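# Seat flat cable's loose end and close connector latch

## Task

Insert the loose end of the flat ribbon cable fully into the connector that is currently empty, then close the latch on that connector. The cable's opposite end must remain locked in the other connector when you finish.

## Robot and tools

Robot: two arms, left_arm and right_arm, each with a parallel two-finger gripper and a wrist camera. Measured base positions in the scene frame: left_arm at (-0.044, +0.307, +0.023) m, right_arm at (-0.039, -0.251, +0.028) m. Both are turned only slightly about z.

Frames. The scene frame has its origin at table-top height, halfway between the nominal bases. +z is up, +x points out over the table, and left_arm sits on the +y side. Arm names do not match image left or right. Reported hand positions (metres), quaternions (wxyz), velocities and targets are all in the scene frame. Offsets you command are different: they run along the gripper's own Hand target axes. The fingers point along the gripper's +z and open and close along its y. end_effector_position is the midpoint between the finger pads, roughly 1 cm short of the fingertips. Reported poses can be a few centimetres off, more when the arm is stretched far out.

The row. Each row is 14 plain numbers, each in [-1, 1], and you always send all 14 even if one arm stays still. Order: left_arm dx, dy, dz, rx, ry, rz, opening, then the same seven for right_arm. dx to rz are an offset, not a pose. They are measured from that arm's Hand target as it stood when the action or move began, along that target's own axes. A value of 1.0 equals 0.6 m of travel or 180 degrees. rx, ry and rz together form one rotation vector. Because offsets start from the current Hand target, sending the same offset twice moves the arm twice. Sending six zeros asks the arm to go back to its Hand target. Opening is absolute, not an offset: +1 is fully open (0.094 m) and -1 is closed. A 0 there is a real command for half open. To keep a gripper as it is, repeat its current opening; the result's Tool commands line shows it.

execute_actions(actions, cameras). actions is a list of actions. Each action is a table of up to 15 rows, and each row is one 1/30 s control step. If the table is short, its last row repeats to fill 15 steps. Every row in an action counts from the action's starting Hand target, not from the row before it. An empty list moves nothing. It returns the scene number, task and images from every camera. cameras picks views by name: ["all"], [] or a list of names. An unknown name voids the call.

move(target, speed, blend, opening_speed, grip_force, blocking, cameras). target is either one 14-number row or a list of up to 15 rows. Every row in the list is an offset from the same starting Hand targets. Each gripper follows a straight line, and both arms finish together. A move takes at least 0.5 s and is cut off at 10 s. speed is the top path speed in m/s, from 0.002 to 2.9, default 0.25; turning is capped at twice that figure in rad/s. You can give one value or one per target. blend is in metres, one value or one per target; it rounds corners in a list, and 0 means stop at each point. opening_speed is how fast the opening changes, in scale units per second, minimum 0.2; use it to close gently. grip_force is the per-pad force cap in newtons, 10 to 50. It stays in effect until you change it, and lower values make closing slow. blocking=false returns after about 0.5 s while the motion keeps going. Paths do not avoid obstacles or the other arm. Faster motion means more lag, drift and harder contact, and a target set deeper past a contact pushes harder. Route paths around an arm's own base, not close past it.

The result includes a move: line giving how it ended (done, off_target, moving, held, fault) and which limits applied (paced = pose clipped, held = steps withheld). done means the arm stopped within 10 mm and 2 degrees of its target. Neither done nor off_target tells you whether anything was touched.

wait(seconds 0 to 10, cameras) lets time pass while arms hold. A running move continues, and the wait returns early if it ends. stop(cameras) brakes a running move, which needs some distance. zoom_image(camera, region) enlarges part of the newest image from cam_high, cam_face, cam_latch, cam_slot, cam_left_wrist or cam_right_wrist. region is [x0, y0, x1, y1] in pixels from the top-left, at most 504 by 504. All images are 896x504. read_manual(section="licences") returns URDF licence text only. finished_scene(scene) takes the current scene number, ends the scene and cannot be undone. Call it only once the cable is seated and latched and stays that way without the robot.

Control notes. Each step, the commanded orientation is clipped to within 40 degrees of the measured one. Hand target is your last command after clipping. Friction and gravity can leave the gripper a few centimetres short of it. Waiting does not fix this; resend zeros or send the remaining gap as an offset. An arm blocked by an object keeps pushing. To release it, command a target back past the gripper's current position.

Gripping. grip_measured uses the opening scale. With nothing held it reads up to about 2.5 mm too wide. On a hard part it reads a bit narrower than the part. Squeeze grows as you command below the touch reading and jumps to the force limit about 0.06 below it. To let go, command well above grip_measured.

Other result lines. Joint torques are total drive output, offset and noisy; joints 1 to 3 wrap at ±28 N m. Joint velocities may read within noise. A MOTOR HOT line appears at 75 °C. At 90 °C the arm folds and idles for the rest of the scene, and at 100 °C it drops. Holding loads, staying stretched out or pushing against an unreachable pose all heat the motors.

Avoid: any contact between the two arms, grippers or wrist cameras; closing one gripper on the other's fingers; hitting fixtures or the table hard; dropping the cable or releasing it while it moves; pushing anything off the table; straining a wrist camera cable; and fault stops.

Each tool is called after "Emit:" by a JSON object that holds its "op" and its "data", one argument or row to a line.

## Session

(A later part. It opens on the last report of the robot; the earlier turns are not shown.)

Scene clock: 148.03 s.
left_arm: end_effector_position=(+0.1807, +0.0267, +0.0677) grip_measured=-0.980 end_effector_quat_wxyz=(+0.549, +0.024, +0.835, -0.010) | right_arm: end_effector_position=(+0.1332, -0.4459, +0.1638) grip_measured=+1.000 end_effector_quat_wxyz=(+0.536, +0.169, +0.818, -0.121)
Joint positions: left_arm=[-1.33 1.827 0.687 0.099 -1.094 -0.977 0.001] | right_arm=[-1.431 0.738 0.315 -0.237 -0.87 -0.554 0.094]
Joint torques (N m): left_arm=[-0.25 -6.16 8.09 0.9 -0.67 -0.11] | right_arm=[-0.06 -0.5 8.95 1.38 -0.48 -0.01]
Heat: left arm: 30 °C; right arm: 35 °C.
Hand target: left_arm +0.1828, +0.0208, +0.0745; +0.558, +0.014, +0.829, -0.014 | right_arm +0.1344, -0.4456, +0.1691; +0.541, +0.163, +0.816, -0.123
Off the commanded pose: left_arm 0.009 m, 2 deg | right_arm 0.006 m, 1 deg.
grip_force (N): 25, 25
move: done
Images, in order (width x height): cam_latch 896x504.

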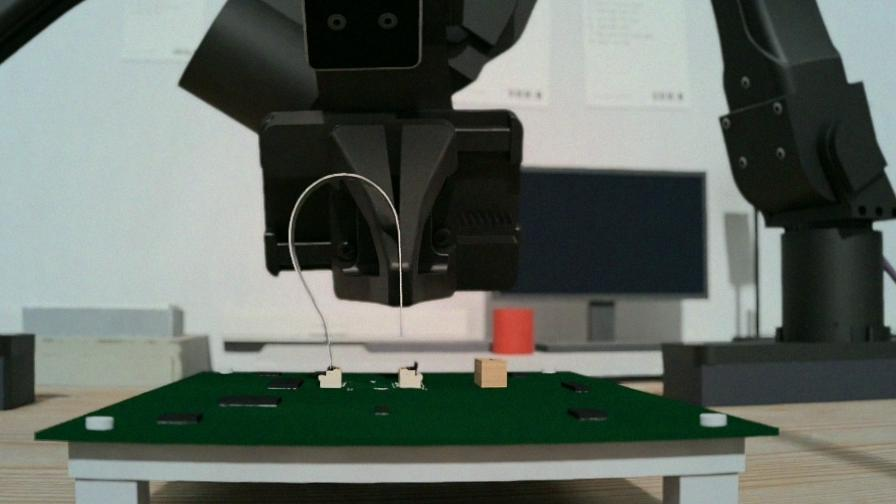

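Emit:
{"op": "move", "data": {
  "target": [0.0137, 0.0014, 0.0016, 0, 0, 0, -1, 0, 0, 0, 0, 0, 0, 1],
  "speed": 0.03,
  "cameras": ["cam_latch"]
}}

Emit:
{"op": "zoom_image", "data": {
  "camera": "cam_latch",
  "region": [370, 290, 450, 400]
}}

Scene clock: 149.63 s.
left_arm: end_effector_position=(+0.1790, +0.0273, +0.0611) grip_measured=-0.980 end_effector_quat_wxyz=(+0.547, +0.025, +0.837, -0.007) | right_arm: end_effector_position=(+0.1332, -0.4459, +0.1638) grip_measured=+1.000 end_effector_quat_wxyz=(+0.536, +0.169, +0.818, -0.121)
Joint positions: left_arm=[-1.335 1.848 0.687 0.099 -1.094 -0.993 0.001] | right_arm=[-1.431 0.738 0.315 -0.237 -0.87 -0.554 0.094]
Joint torques (N m): left_arm=[-0.38 -5.94 7.05 1.09 -0.71 -0.11] | right_arm=[-0.09 -0.49 8.91 1.38 -0.49 0]
Heat: left arm: 30 °C; right arm: 35 °C.
Hand target: left_arm +0.1806, +0.0217, +0.0665; +0.558, +0.013, +0.829, -0.014 | right_arm +0.1344, -0.4456, +0.1691; +0.541, +0.163, +0.816, -0.123
Off the commanded pose: left_arm 0.008 m, 2 deg | right_arm 0.006 m, 1 deg.
grip_force (N): 25, 25
move: done
Images, in order (width x height): cam_latch 896x504.

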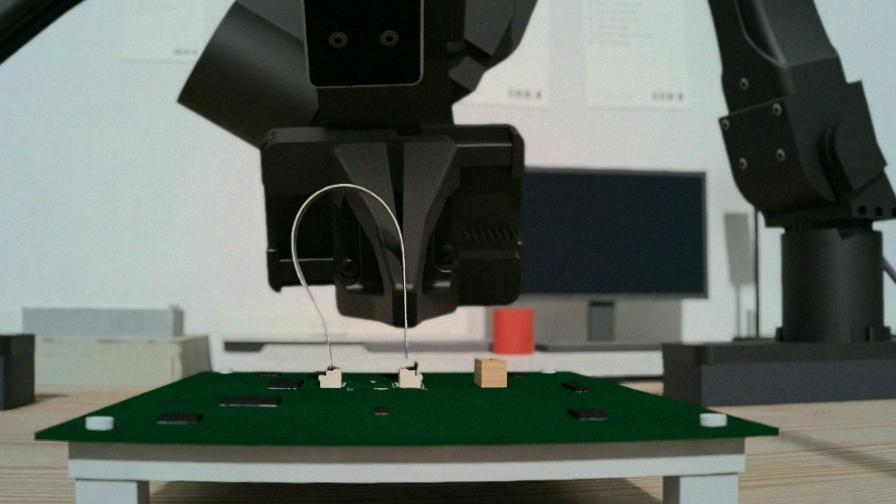

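Scaled by 4.582 from the camera's 896x504 image, which has a finer 1280x720 frame.

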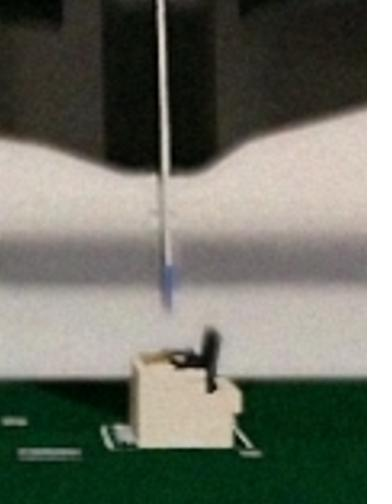

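Emit:
{"op": "execute_actions", "data": {
  "actions": [],
  "cameras": ["cam_slot"]
}}

Emit:
{"op": "zoom_image", "data": {
  "camera": "cam_slot",
  "region": [400, 190, 580, 370]
}}

Scene clock: 150.03 s.
left_arm: end_effector_position=(+0.1790, +0.0273, +0.0611) grip_measured=-0.980 end_effector_quat_wxyz=(+0.547, +0.025, +0.837, -0.007) | right_arm: end_effector_position=(+0.1332, -0.4459, +0.1638) grip_measured=+1.000 end_effector_quat_wxyz=(+0.536, +0.169, +0.818, -0.121)
Joint positions: left_arm=[-1.335 1.848 0.687 0.099 -1.094 -0.993 0.001] | right_arm=[-1.431 0.738 0.315 -0.237 -0.87 -0.554 0.094]
Joint velocities: within noise
Joint torques (N m): left_arm=[-0.4 -5.9 6.99 1.08 -0.71 -0.11] | right_arm=[-0.09 -0.47 8.87 1.38 -0.47 0]
Heat: left arm: 30 °C; right arm: 35 °C.
Hand target: left_arm +0.1806, +0.0217, +0.0665; +0.558, +0.014, +0.829, -0.014 | right_arm +0.1344, -0.4456, +0.1691; +0.541, +0.163, +0.816, -0.123
Tool commands: left_gripper/opening=-1.0 right_gripper/opening=+1.0
Off the commanded pose: left_arm 0.008 m, 2 deg | right_arm 0.006 m, 1 deg.
grip_force (N): 25, 25
Images, in order (width x height): cam_slot 896x504.

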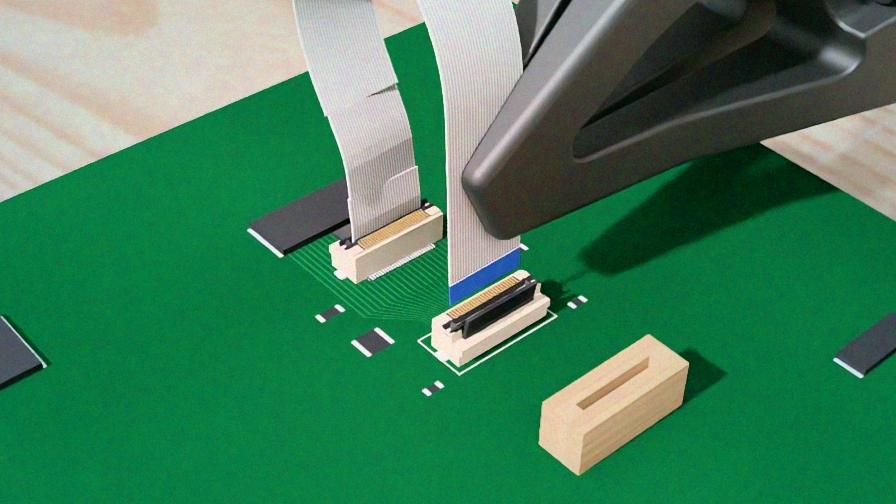

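Scaled by 2.800 from the camera's 896x504 image, which has a finer 1280x720 frame.

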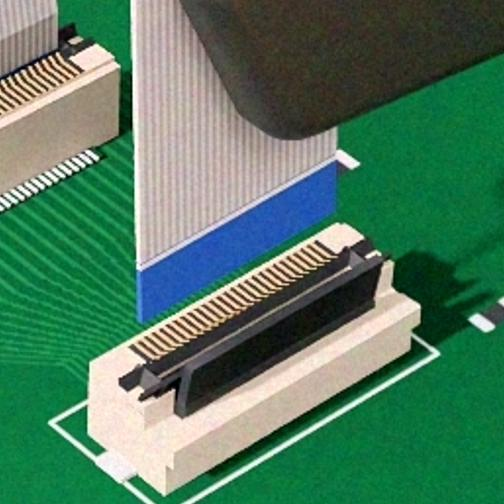

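Emit:
{"op": "move", "data": {
  "target": [0.0019, 0.0005, -0.001, 0, 0, 0, -1, 0, 0, 0, 0, 0, 0, 1],
  "speed": 0.03,
  "cameras": ["cam_latch", "cam_slot"]
}}

Emit:
{"op": "zoom_image", "data": {
  "camera": "cam_latch",
  "region": [370, 290, 450, 400]
}}

Emit:
{"op": "zoom_image", "data": {
  "camera": "cam_slot",
  "region": [400, 190, 580, 370]
}}

Scene clock: 153.77 s.
left_arm: end_effector_position=(+0.1781, +0.0266, +0.0611) grip_measured=-0.980 end_effector_quat_wxyz=(+0.547, +0.024, +0.837, -0.009) | right_arm: end_effector_position=(+0.1332, -0.4459, +0.1638) grip_measured=+1.000 end_effector_quat_wxyz=(+0.536, +0.169, +0.818, -0.121)
Joint positions: left_arm=[-1.338 1.848 0.687 0.099 -1.094 -0.999 0.001] | right_arm=[-1.431 0.738 0.315 -0.237 -0.87 -0.554 0.094]
Joint torques (N m): left_arm=[-0.4 -5.76 6.9 1.05 -0.72 -0.12] | right_arm=[-0.06 -0.5 8.87 1.38 -0.47 -0.01]
Heat: left arm: 30 °C; right arm: 35 °C.
Hand target: left_arm +0.1797, +0.0220, +0.0657; +0.558, +0.014, +0.829, -0.014 | right_arm +0.1344, -0.4456, +0.1691; +0.541, +0.163, +0.816, -0.123
Off the commanded pose: left_arm 0.007 m, 2 deg | right_arm 0.006 m, 1 deg.
grip_force (N): 25, 25
move: done
Images, in order (width x height): cam_latch 896x504, cam_slot 896x504.

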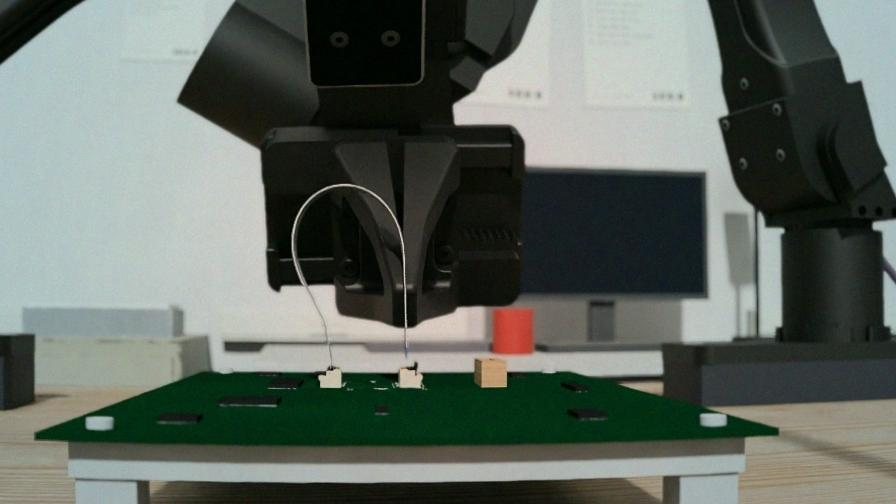

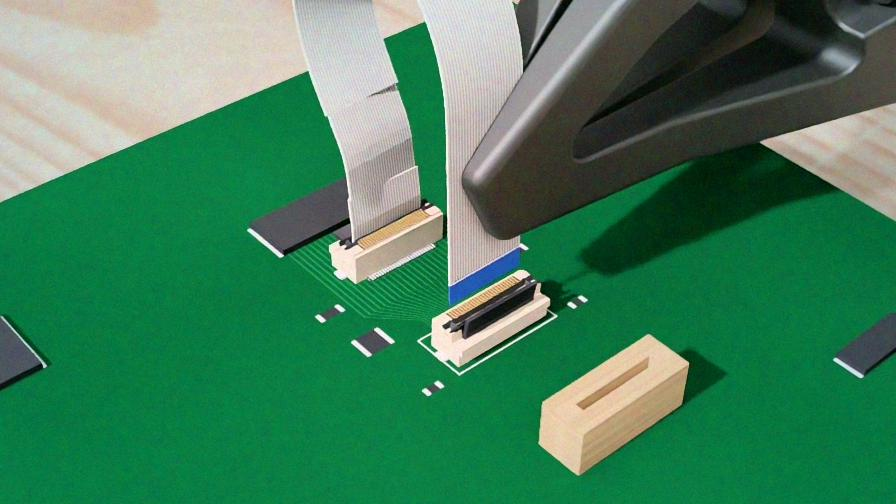

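Scaled by 4.582 from the camera's 896x504 image, which has a finer 1280x720 frame.

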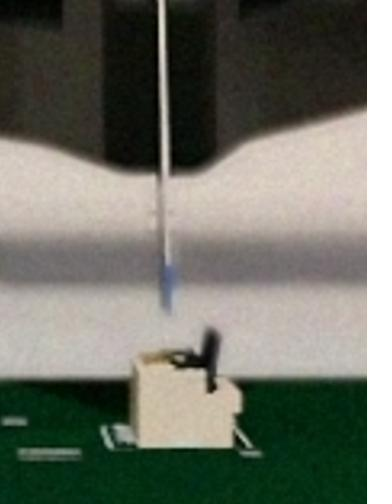

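Scaled by 2.800 from the camera's 896x504 image, which has a finer 1280x720 frame.

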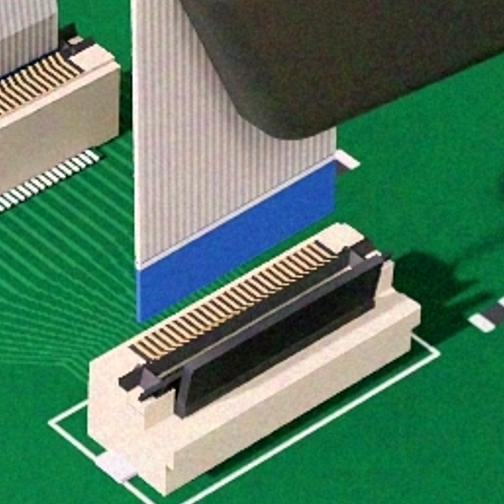

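Emit:
{"op": "execute_actions", "data": {
  "actions": [],
  "cameras": ["cam_slot", "cam_face"]
}}

Emit:
{"op": "zoom_image", "data": {
  "camera": "cam_slot",
  "region": [400, 190, 580, 370]
}}

Emit:
{"op": "zoom_image", "data": {
  "camera": "cam_face",
  "region": [300, 250, 520, 373]
}}

Scene clock: 154.70 s.
left_arm: end_effector_position=(+0.1781, +0.0266, +0.0611) grip_measured=-0.980 end_effector_quat_wxyz=(+0.547, +0.024, +0.837, -0.009) | right_arm: end_effector_position=(+0.1332, -0.4459, +0.1638) grip_measured=+1.000 end_effector_quat_wxyz=(+0.536, +0.169, +0.818, -0.121)
Joint positions: left_arm=[-1.338 1.848 0.687 0.099 -1.094 -0.999 0.001] | right_arm=[-1.431 0.738 0.315 -0.237 -0.87 -0.554 0.094]
Joint velocities: within noise
Joint torques (N m): left_arm=[-0.38 -5.76 6.9 1.06 -0.71 -0.11] | right_arm=[-0.1 -0.55 8.92 1.38 -0.47 -0.01]
Heat: left arm: 30 °C; right arm: 35 °C.
Hand target: left_arm +0.1797, +0.0220, +0.0657; +0.558, +0.014, +0.829, -0.014 | right_arm +0.1344, -0.4456, +0.1691; +0.541, +0.163, +0.816, -0.123
Tool commands: left_gripper/opening=-1.0 right_gripper/opening=+1.0
Off the commanded pose: left_arm 0.007 m, 2 deg | right_arm 0.006 m, 1 deg.
grip_force (N): 25, 25
Images, in order (width x height): cam_face 896x504, cam_slot 896x504.

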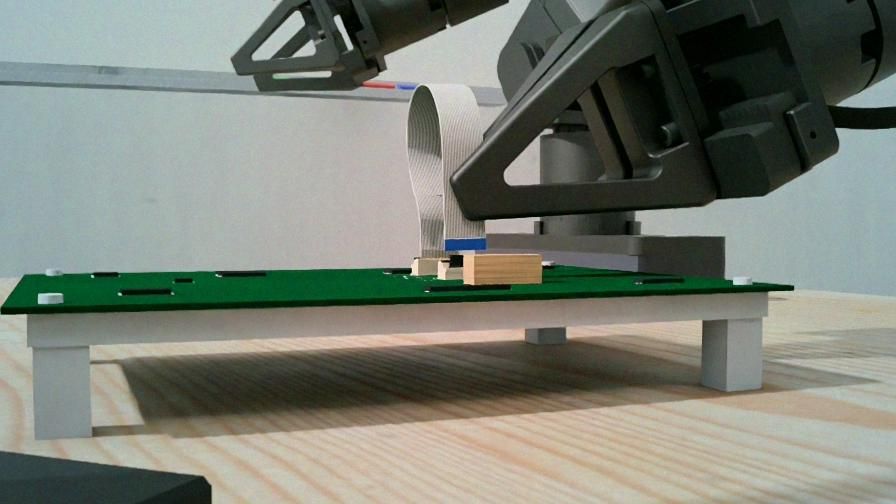

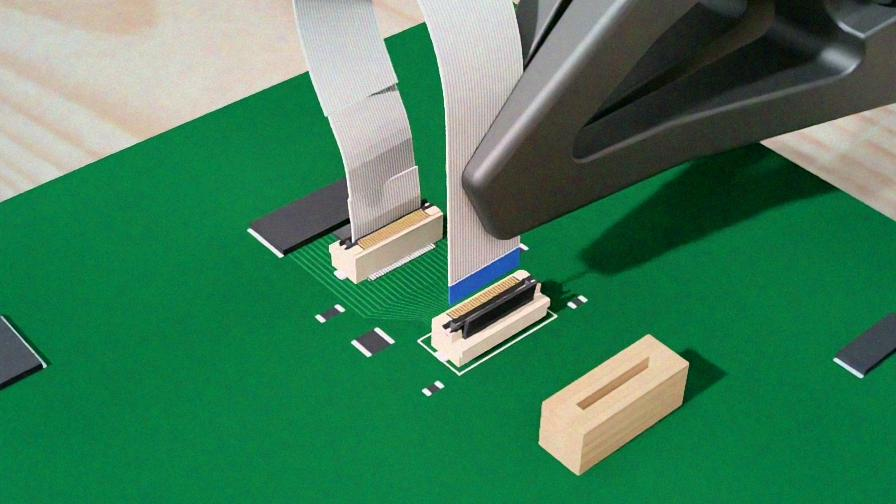

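Scaled by 2.800 from the camera's 896x504 image, which has a finer 1280x720 frame.

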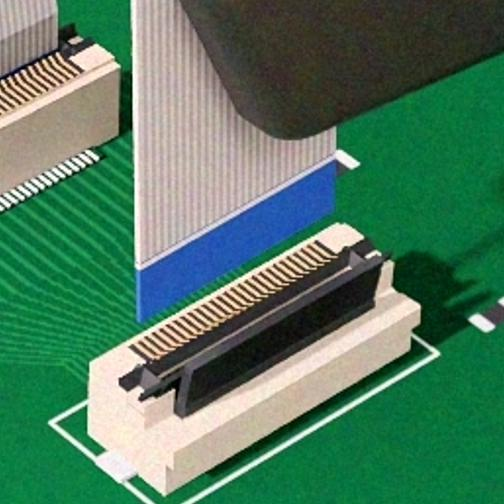

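Scaled by 2.291 from the camera's 896x504 image, which has a finer 1280x720 frame.

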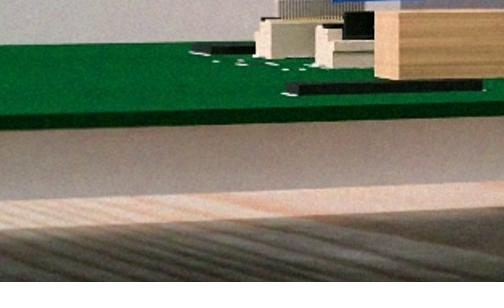

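Emit:
{"op": "zoom_image", "data": {
  "camera": "cam_slot",
  "region": [425, 250, 565, 370]
}}

Emit:
{"op": "zoom_image", "data": {
  "camera": "cam_slot",
  "region": [325, 180, 465, 300]
}}

Emit:
{"op": "zoom_image", "data": {
  "camera": "cam_face",
  "region": [400, 200, 520, 290]
}}

Scaled by 3.600 from the camera's 896x504 image, which has a finer 1280x720 frame.

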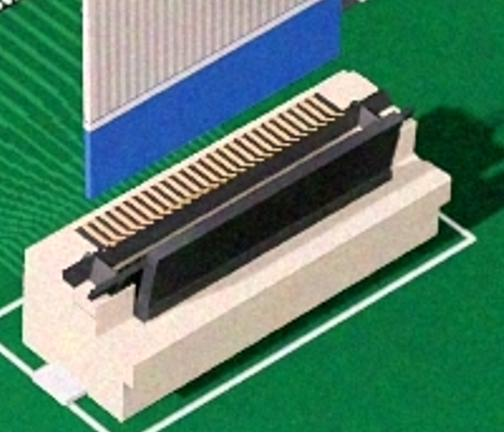

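Scaled by 3.600 from the camera's 896x504 image, which has a finer 1280x720 frame.

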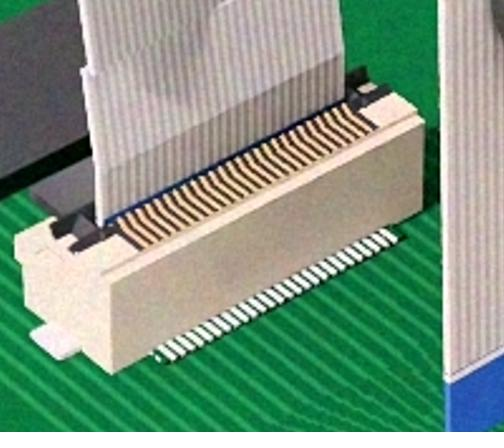

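Scaled by 4.200 from the camera's 896x504 image, which has a finer 1280x720 frame.

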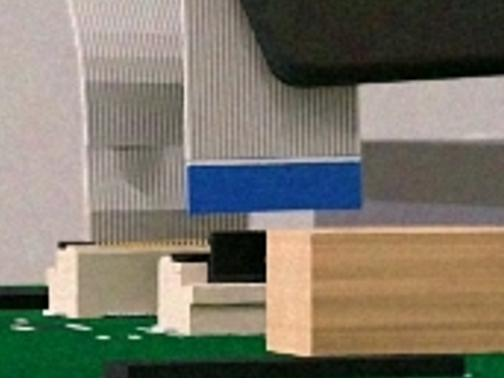

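Emit:
{"op": "move", "data": {
  "target": [0.0036, 0.0008, 0.0, 0, 0, 0, -1, 0, 0, 0, 0, 0, 0, 1],
  "speed": 0.03,
  "cameras": ["cam_latch", "cam_slot"]
}}

Emit:
{"op": "zoom_image", "data": {
  "camera": "cam_latch",
  "region": [370, 290, 450, 400]
}}

Emit:
{"op": "zoom_image", "data": {
  "camera": "cam_slot",
  "region": [425, 250, 565, 370]
}}

Scene clock: 165.27 s.
left_arm: end_effector_position=(+0.1774, +0.0267, +0.0591) grip_measured=-0.980 end_effector_quat_wxyz=(+0.547, +0.025, +0.837, -0.008) | right_arm: end_effector_position=(+0.1332, -0.4459, +0.1638) grip_measured=+1.000 end_effector_quat_wxyz=(+0.536, +0.169, +0.818, -0.121)
Joint positions: left_arm=[-1.34 1.856 0.687 0.099 -1.095 -1.004 0.001] | right_arm=[-1.431 0.738 0.315 -0.237 -0.87 -0.554 0.094]
Joint torques (N m): left_arm=[-0.43 -5.91 6.45 1.09 -0.72 -0.11] | right_arm=[-0.09 -0.5 8.94 1.37 -0.46 0]
Heat: left arm: 30 °C; right arm: 35 °C.
Hand target: left_arm +0.1788, +0.0225, +0.0637; +0.558, +0.014, +0.829, -0.014 | right_arm +0.1344, -0.4456, +0.1691; +0.541, +0.163, +0.816, -0.123
Off the commanded pose: left_arm 0.006 m, 2 deg | right_arm 0.006 m, 1 deg.
grip_force (N): 25, 25
move: done
Images, in order (width x height): cam_latch 896x504, cam_slot 896x504.

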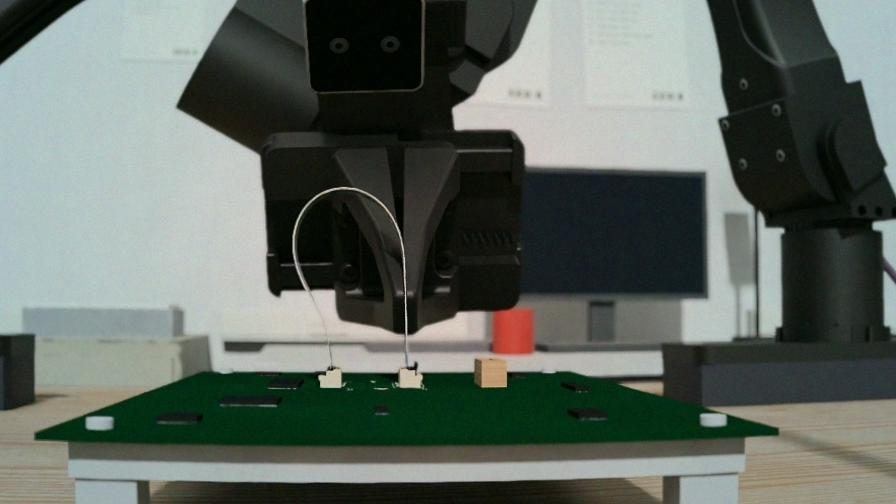

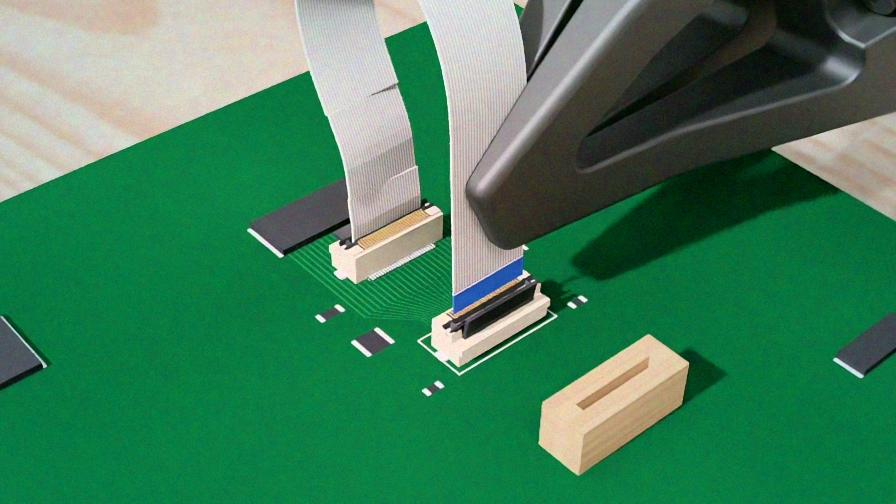

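Scaled by 4.582 from the camera's 896x504 image, which has a finer 1280x720 frame.

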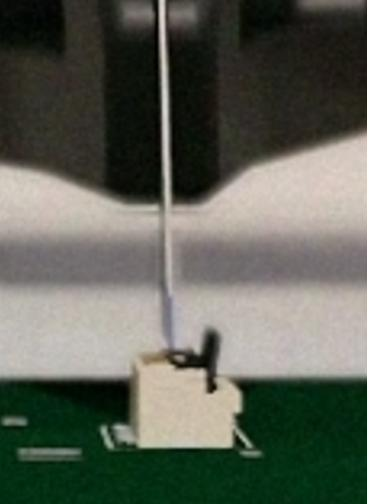

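Scaled by 3.600 from the camera's 896x504 image, which has a finer 1280x720 frame.

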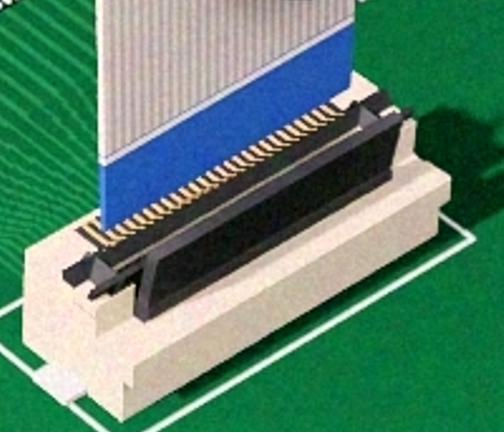

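Emit:
{"op": "move", "data": {
  "target": [0, 0, 0, 0, 0, 0.0075, -1, 0, 0, 0, 0, 0, 0, 1],
  "speed": 0.03,
  "cameras": ["cam_latch", "cam_slot"]
}}

Emit:
{"op": "zoom_image", "data": {
  "camera": "cam_latch",
  "region": [370, 290, 450, 400]
}}

Emit:
{"op": "zoom_image", "data": {
  "camera": "cam_slot",
  "region": [425, 250, 565, 370]
}}

Scene clock: 169.33 s.
left_arm: end_effector_position=(+0.1775, +0.0268, +0.0592) grip_measured=-0.980 end_effector_quat_wxyz=(+0.547, +0.027, +0.837, -0.006) | right_arm: end_effector_position=(+0.1332, -0.4459, +0.1638) grip_measured=+1.000 end_effector_quat_wxyz=(+0.536, +0.169, +0.818, -0.121)
Joint positions: left_arm=[-1.34 1.856 0.687 0.099 -1.095 -0.997 0.001] | right_arm=[-1.431 0.738 0.315 -0.237 -0.87 -0.554 0.094]
Joint torques (N m): left_arm=[-0.4 -5.91 6.61 1.08 -0.72 0.03] | right_arm=[-0.12 -0.49 8.9 1.38 -0.48 -0.01]
Heat: left arm: 30 °C; right arm: 35 °C.
Hand target: left_arm +0.1788, +0.0225, +0.0637; +0.559, +0.023, +0.829, -0.007 | right_arm +0.1344, -0.4456, +0.1691; +0.541, +0.163, +0.816, -0.123
Off the commanded pose: left_arm 0.006 m, 2 deg | right_arm 0.006 m, 1 deg.
grip_force (N): 25, 25
move: done
Images, in order (width x height): cam_latch 896x504, cam_slot 896x504.

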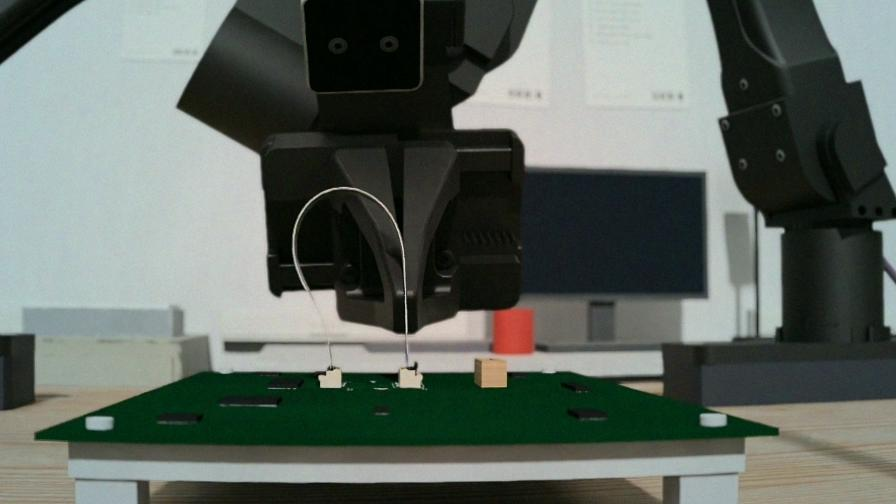

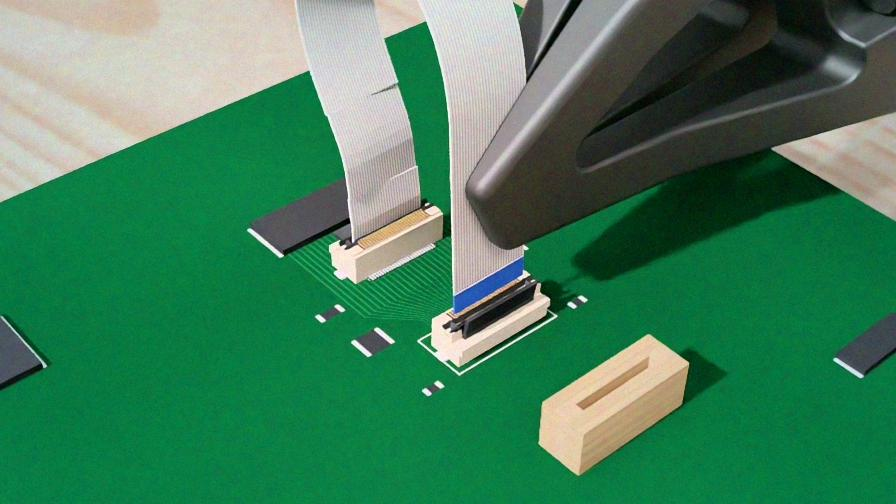

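Scaled by 4.582 from the camera's 896x504 image, which has a finer 1280x720 frame.

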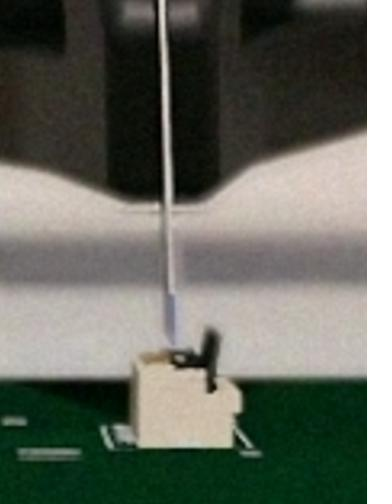

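Scaled by 3.600 from the camera's 896x504 image, which has a finer 1280x720 frame.

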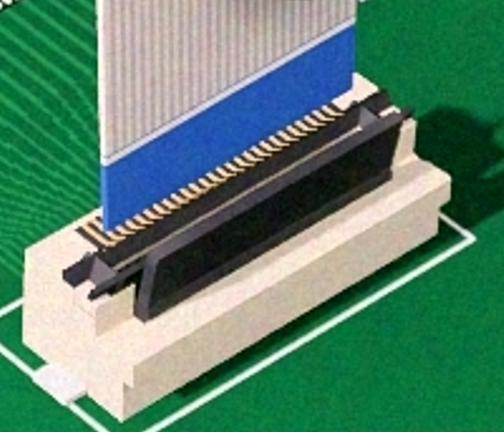

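Emit:
{"op": "move", "data": {
  "target": [0.0018, 0.0004, 0.0007, 0, 0, 0.0075, -1, 0, 0, 0, 0, 0, 0, 1],
  "speed": 0.02,
  "cameras": ["cam_latch", "cam_slot"]
}}

Emit:
{"op": "zoom_image", "data": {
  "camera": "cam_latch",
  "region": [370, 290, 450, 400]
}}

Emit:
{"op": "zoom_image", "data": {
  "camera": "cam_slot",
  "region": [425, 250, 565, 370]
}}

Scene clock: 171.17 s.
left_arm: end_effector_position=(+0.1776, +0.0264, +0.0595) grip_measured=-0.980 end_effector_quat_wxyz=(+0.548, +0.036, +0.836, -0.001) | right_arm: end_effector_position=(+0.1332, -0.4459, +0.1638) grip_measured=+1.000 end_effector_quat_wxyz=(+0.536, +0.169, +0.818, -0.121)
Joint positions: left_arm=[-1.34 1.856 0.687 0.103 -1.096 -0.973 0.001] | right_arm=[-1.431 0.738 0.315 -0.237 -0.87 -0.554 0.094]
Joint torques (N m): left_arm=[-0.46 -5.61 6.46 1.1 -0.72 0.05] | right_arm=[-0.13 -0.49 8.91 1.38 -0.48 -0.01]
Heat: left arm: 30 °C; right arm: 35 °C.
Hand target: left_arm +0.1788, +0.0227, +0.0626; +0.559, +0.033, +0.829, -0.001 | right_arm +0.1344, -0.4456, +0.1691; +0.541, +0.163, +0.816, -0.123
Off the commanded pose: left_arm 0.005 m, 2 deg | right_arm 0.006 m, 1 deg.
grip_force (N): 25, 25
move: done
Images, in order (width x height): cam_latch 896x504, cam_slot 896x504.

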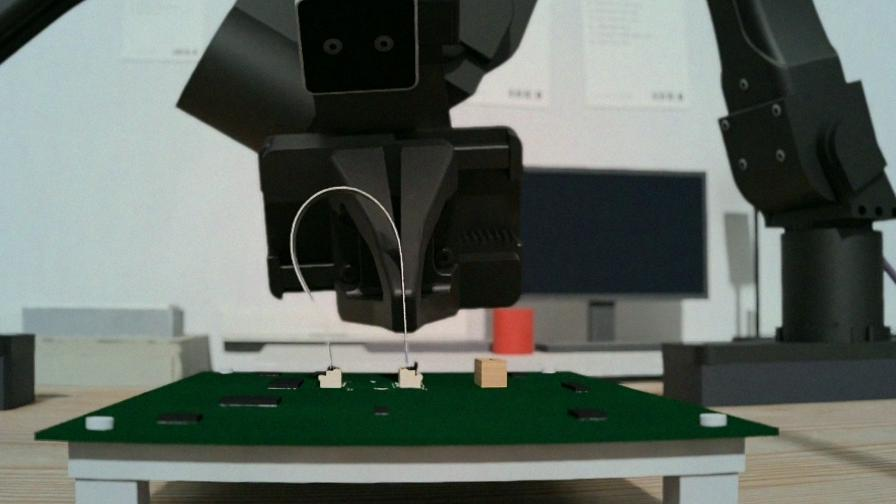

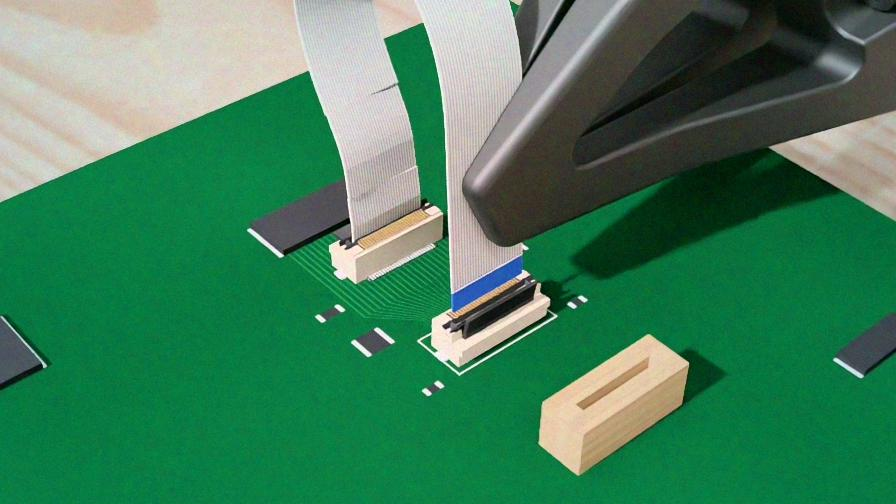

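Scaled by 4.582 from the camera's 896x504 image, which has a finer 1280x720 frame.

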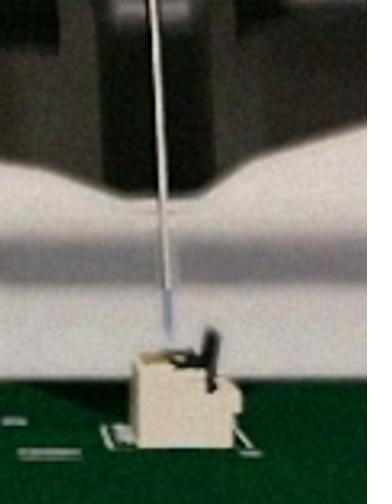

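Scaled by 3.600 from the camera's 896x504 image, which has a finer 1280x720 frame.

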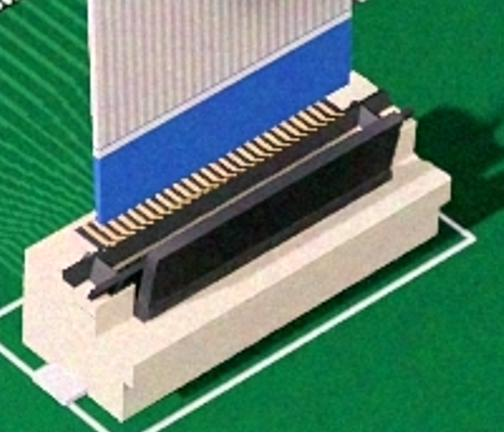

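Emit:
{"op": "move", "data": {
  "target": [0.0038, 0.0021, 0.0015, 0, 0, 0, -1, 0, 0, 0, 0, 0, 0, 1],
  "speed": 0.02,
  "cameras": ["cam_latch", "cam_slot"]
}}

Emit:
{"op": "zoom_image", "data": {
  "camera": "cam_latch",
  "region": [370, 290, 450, 400]
}}

Emit:
{"op": "zoom_image", "data": {
  "camera": "cam_slot",
  "region": [425, 250, 565, 370]
}}

Scene clock: 173.07 s.
left_arm: end_effector_position=(+0.1779, +0.0252, +0.0580) grip_measured=-0.980 end_effector_quat_wxyz=(+0.548, +0.036, +0.835, -0.003) | right_arm: end_effector_position=(+0.1332, -0.4459, +0.1638) grip_measured=+1.000 end_effector_quat_wxyz=(+0.536, +0.169, +0.818, -0.121)
Joint positions: left_arm=[-1.34 1.865 0.687 0.118 -1.097 -0.97 0.001] | right_arm=[-1.431 0.738 0.315 -0.237 -0.87 -0.554 0.094]
Joint torques (N m): left_arm=[-0.36 -5.93 5.52 1.13 -0.71 0.01] | right_arm=[-0.1 -0.49 8.95 1.37 -0.47 0]
Heat: left arm: 30 °C; right arm: 35 °C.
Hand target: left_arm +0.1789, +0.0241, +0.0602; +0.559, +0.033, +0.829, -0.001 | right_arm +0.1344, -0.4456, +0.1691; +0.541, +0.163, +0.816, -0.123
Off the commanded pose: left_arm 0.003 m, 1 deg | right_arm 0.006 m, 1 deg.
grip_force (N): 25, 25
move: done
Images, in order (width x height): cam_latch 896x504, cam_slot 896x504.

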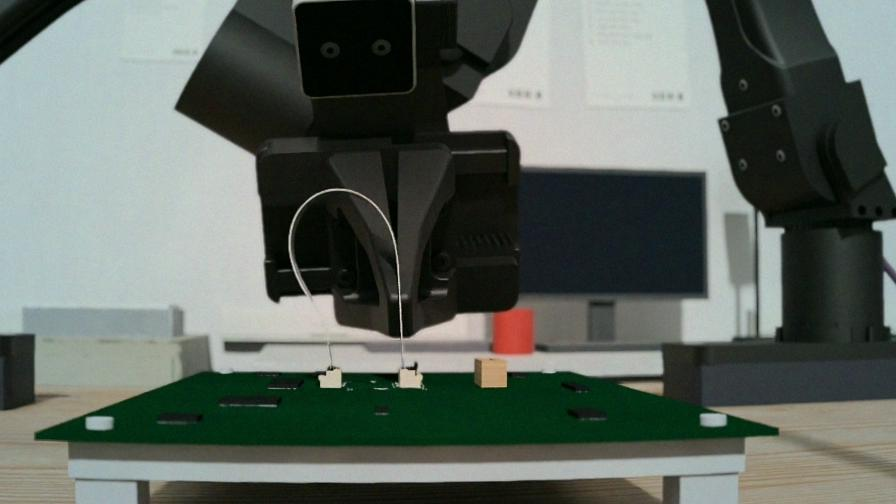

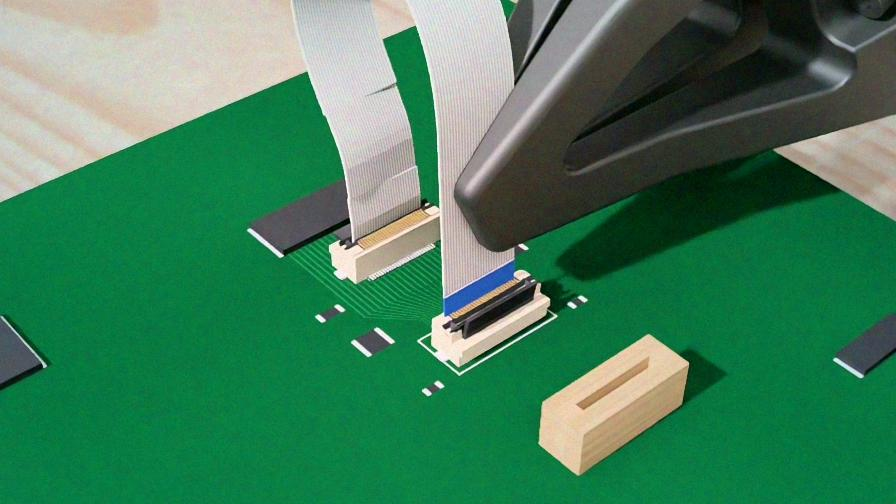

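Scaled by 4.582 from the camera's 896x504 image, which has a finer 1280x720 frame.

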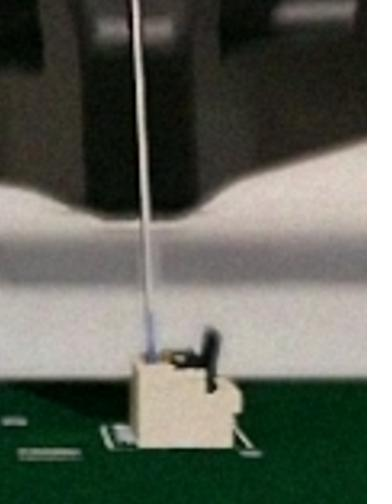

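Scaled by 3.600 from the camera's 896x504 image, which has a finer 1280x720 frame.

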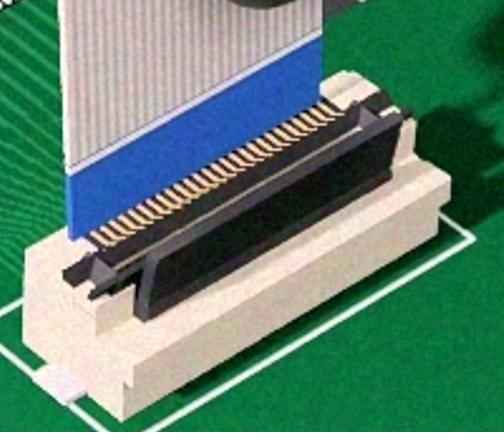

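Emit:
{"op": "move", "data": {
  "target": [-0.0095, 0.0, -0.0038, 0, 0, 0, -1, 0, 0, 0, 0, 0, 0, 1],
  "speed": 0.03,
  "cameras": ["cam_latch"]
}}

Emit:
{"op": "zoom_image", "data": {
  "camera": "cam_latch",
  "region": [370, 290, 450, 400]
}}

Scene clock: 176.07 s.
left_arm: end_effector_position=(+0.1779, +0.0253, +0.0580) grip_measured=-0.980 end_effector_quat_wxyz=(+0.548, +0.037, +0.835, -0.002) | right_arm: end_effector_position=(+0.1332, -0.4459, +0.1638) grip_measured=+1.000 end_effector_quat_wxyz=(+0.536, +0.169, +0.818, -0.121)
Joint positions: left_arm=[-1.34 1.865 0.687 0.117 -1.097 -0.969 0.001] | right_arm=[-1.431 0.738 0.315 -0.237 -0.87 -0.554 0.094]
Joint torques (N m): left_arm=[-0.32 -7.62 6.12 0.85 -0.7 0.02] | right_arm=[-0.08 -0.47 8.96 1.37 -0.48 -0.01]
Heat: left arm: 30 °C; right arm: 35 °C.
Hand target: left_arm +0.1789, +0.0239, +0.0663; +0.558, +0.033, +0.829, -0.001 | right_arm +0.1344, -0.4456, +0.1691; +0.541, +0.163, +0.816, -0.123
Off the commanded pose: left_arm 0.009 m, 1 deg | right_arm 0.006 m, 1 deg.
grip_force (N): 25, 25
move: done
Images, in order (width x height): cam_latch 896x504.

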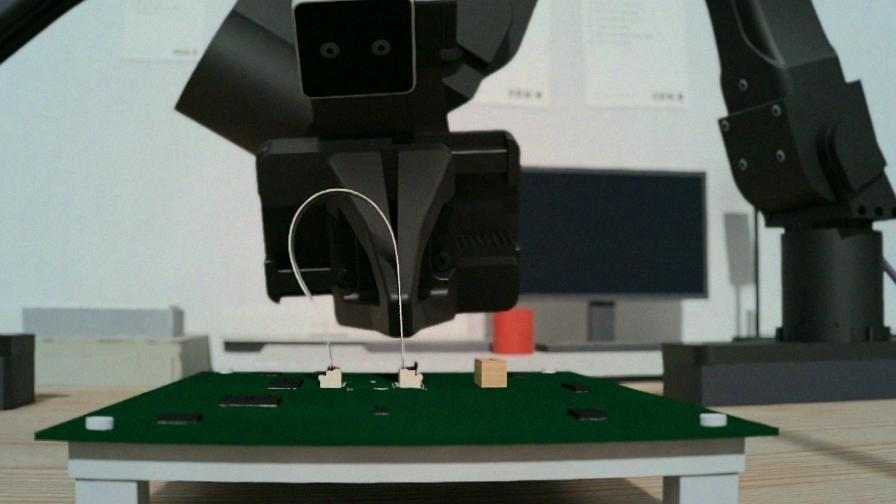

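Scaled by 4.582 from the camera's 896x504 image, which has a finer 1280x720 frame.

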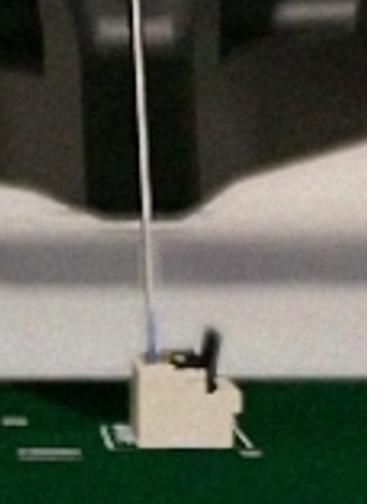

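Emit:
{"op": "move", "data": {
  "target": [-0.007, 0.0, -0.0028, 0, 0, 0, -1, 0, 0, 0, 0, 0, 0, 1],
  "speed": 0.03,
  "cameras": ["cam_latch"]
}}

Emit:
{"op": "zoom_image", "data": {
  "camera": "cam_latch",
  "region": [370, 290, 450, 400]
}}

Scene clock: 177.47 s.
left_arm: end_effector_position=(+0.1779, +0.0272, +0.0578) grip_measured=-0.980 end_effector_quat_wxyz=(+0.549, +0.040, +0.835, +0.004) | right_arm: end_effector_position=(+0.1332, -0.4459, +0.1638) grip_measured=+1.000 end_effector_quat_wxyz=(+0.536, +0.169, +0.818, -0.121)
Joint positions: left_arm=[-1.34 1.865 0.687 0.106 -1.101 -0.967 0.001] | right_arm=[-1.431 0.738 0.315 -0.237 -0.87 -0.554 0.094]
Joint torques (N m): left_arm=[-0.29 -8.85 6.56 0.73 -0.65 0.02] | right_arm=[-0.13 -0.53 8.9 1.37 -0.48 -0.02]
Heat: left arm: 30 °C; right arm: 35 °C.
Hand target: left_arm +0.1789, +0.0237, +0.0708; +0.559, +0.033, +0.829, -0.001 | right_arm +0.1344, -0.4456, +0.1691; +0.541, +0.163, +0.816, -0.123
Off the commanded pose: left_arm 0.014 m, 2 deg | right_arm 0.006 m, 1 deg.
grip_force (N): 25, 25
move: off_target (left_arm)
Images, in order (width x height): cam_latch 896x504.

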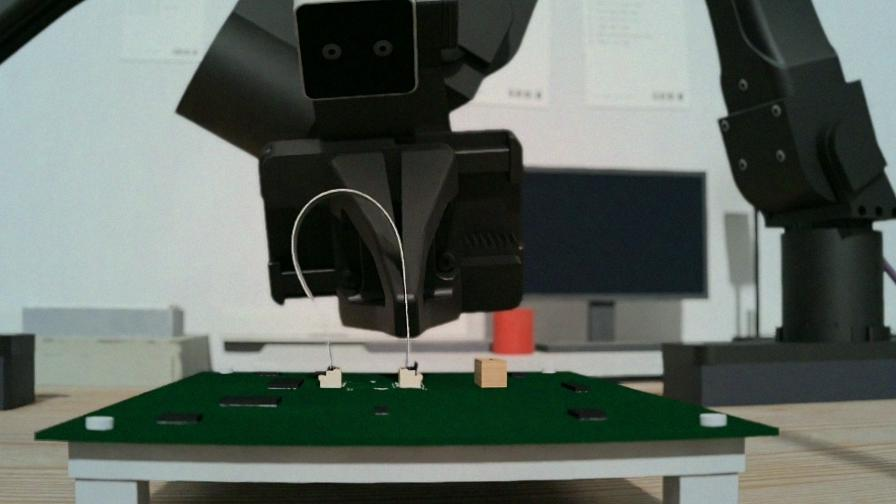

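Scaled by 4.582 from the camera's 896x504 image, which has a finer 1280x720 frame.

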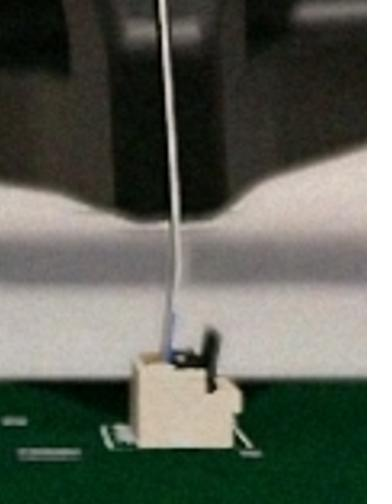

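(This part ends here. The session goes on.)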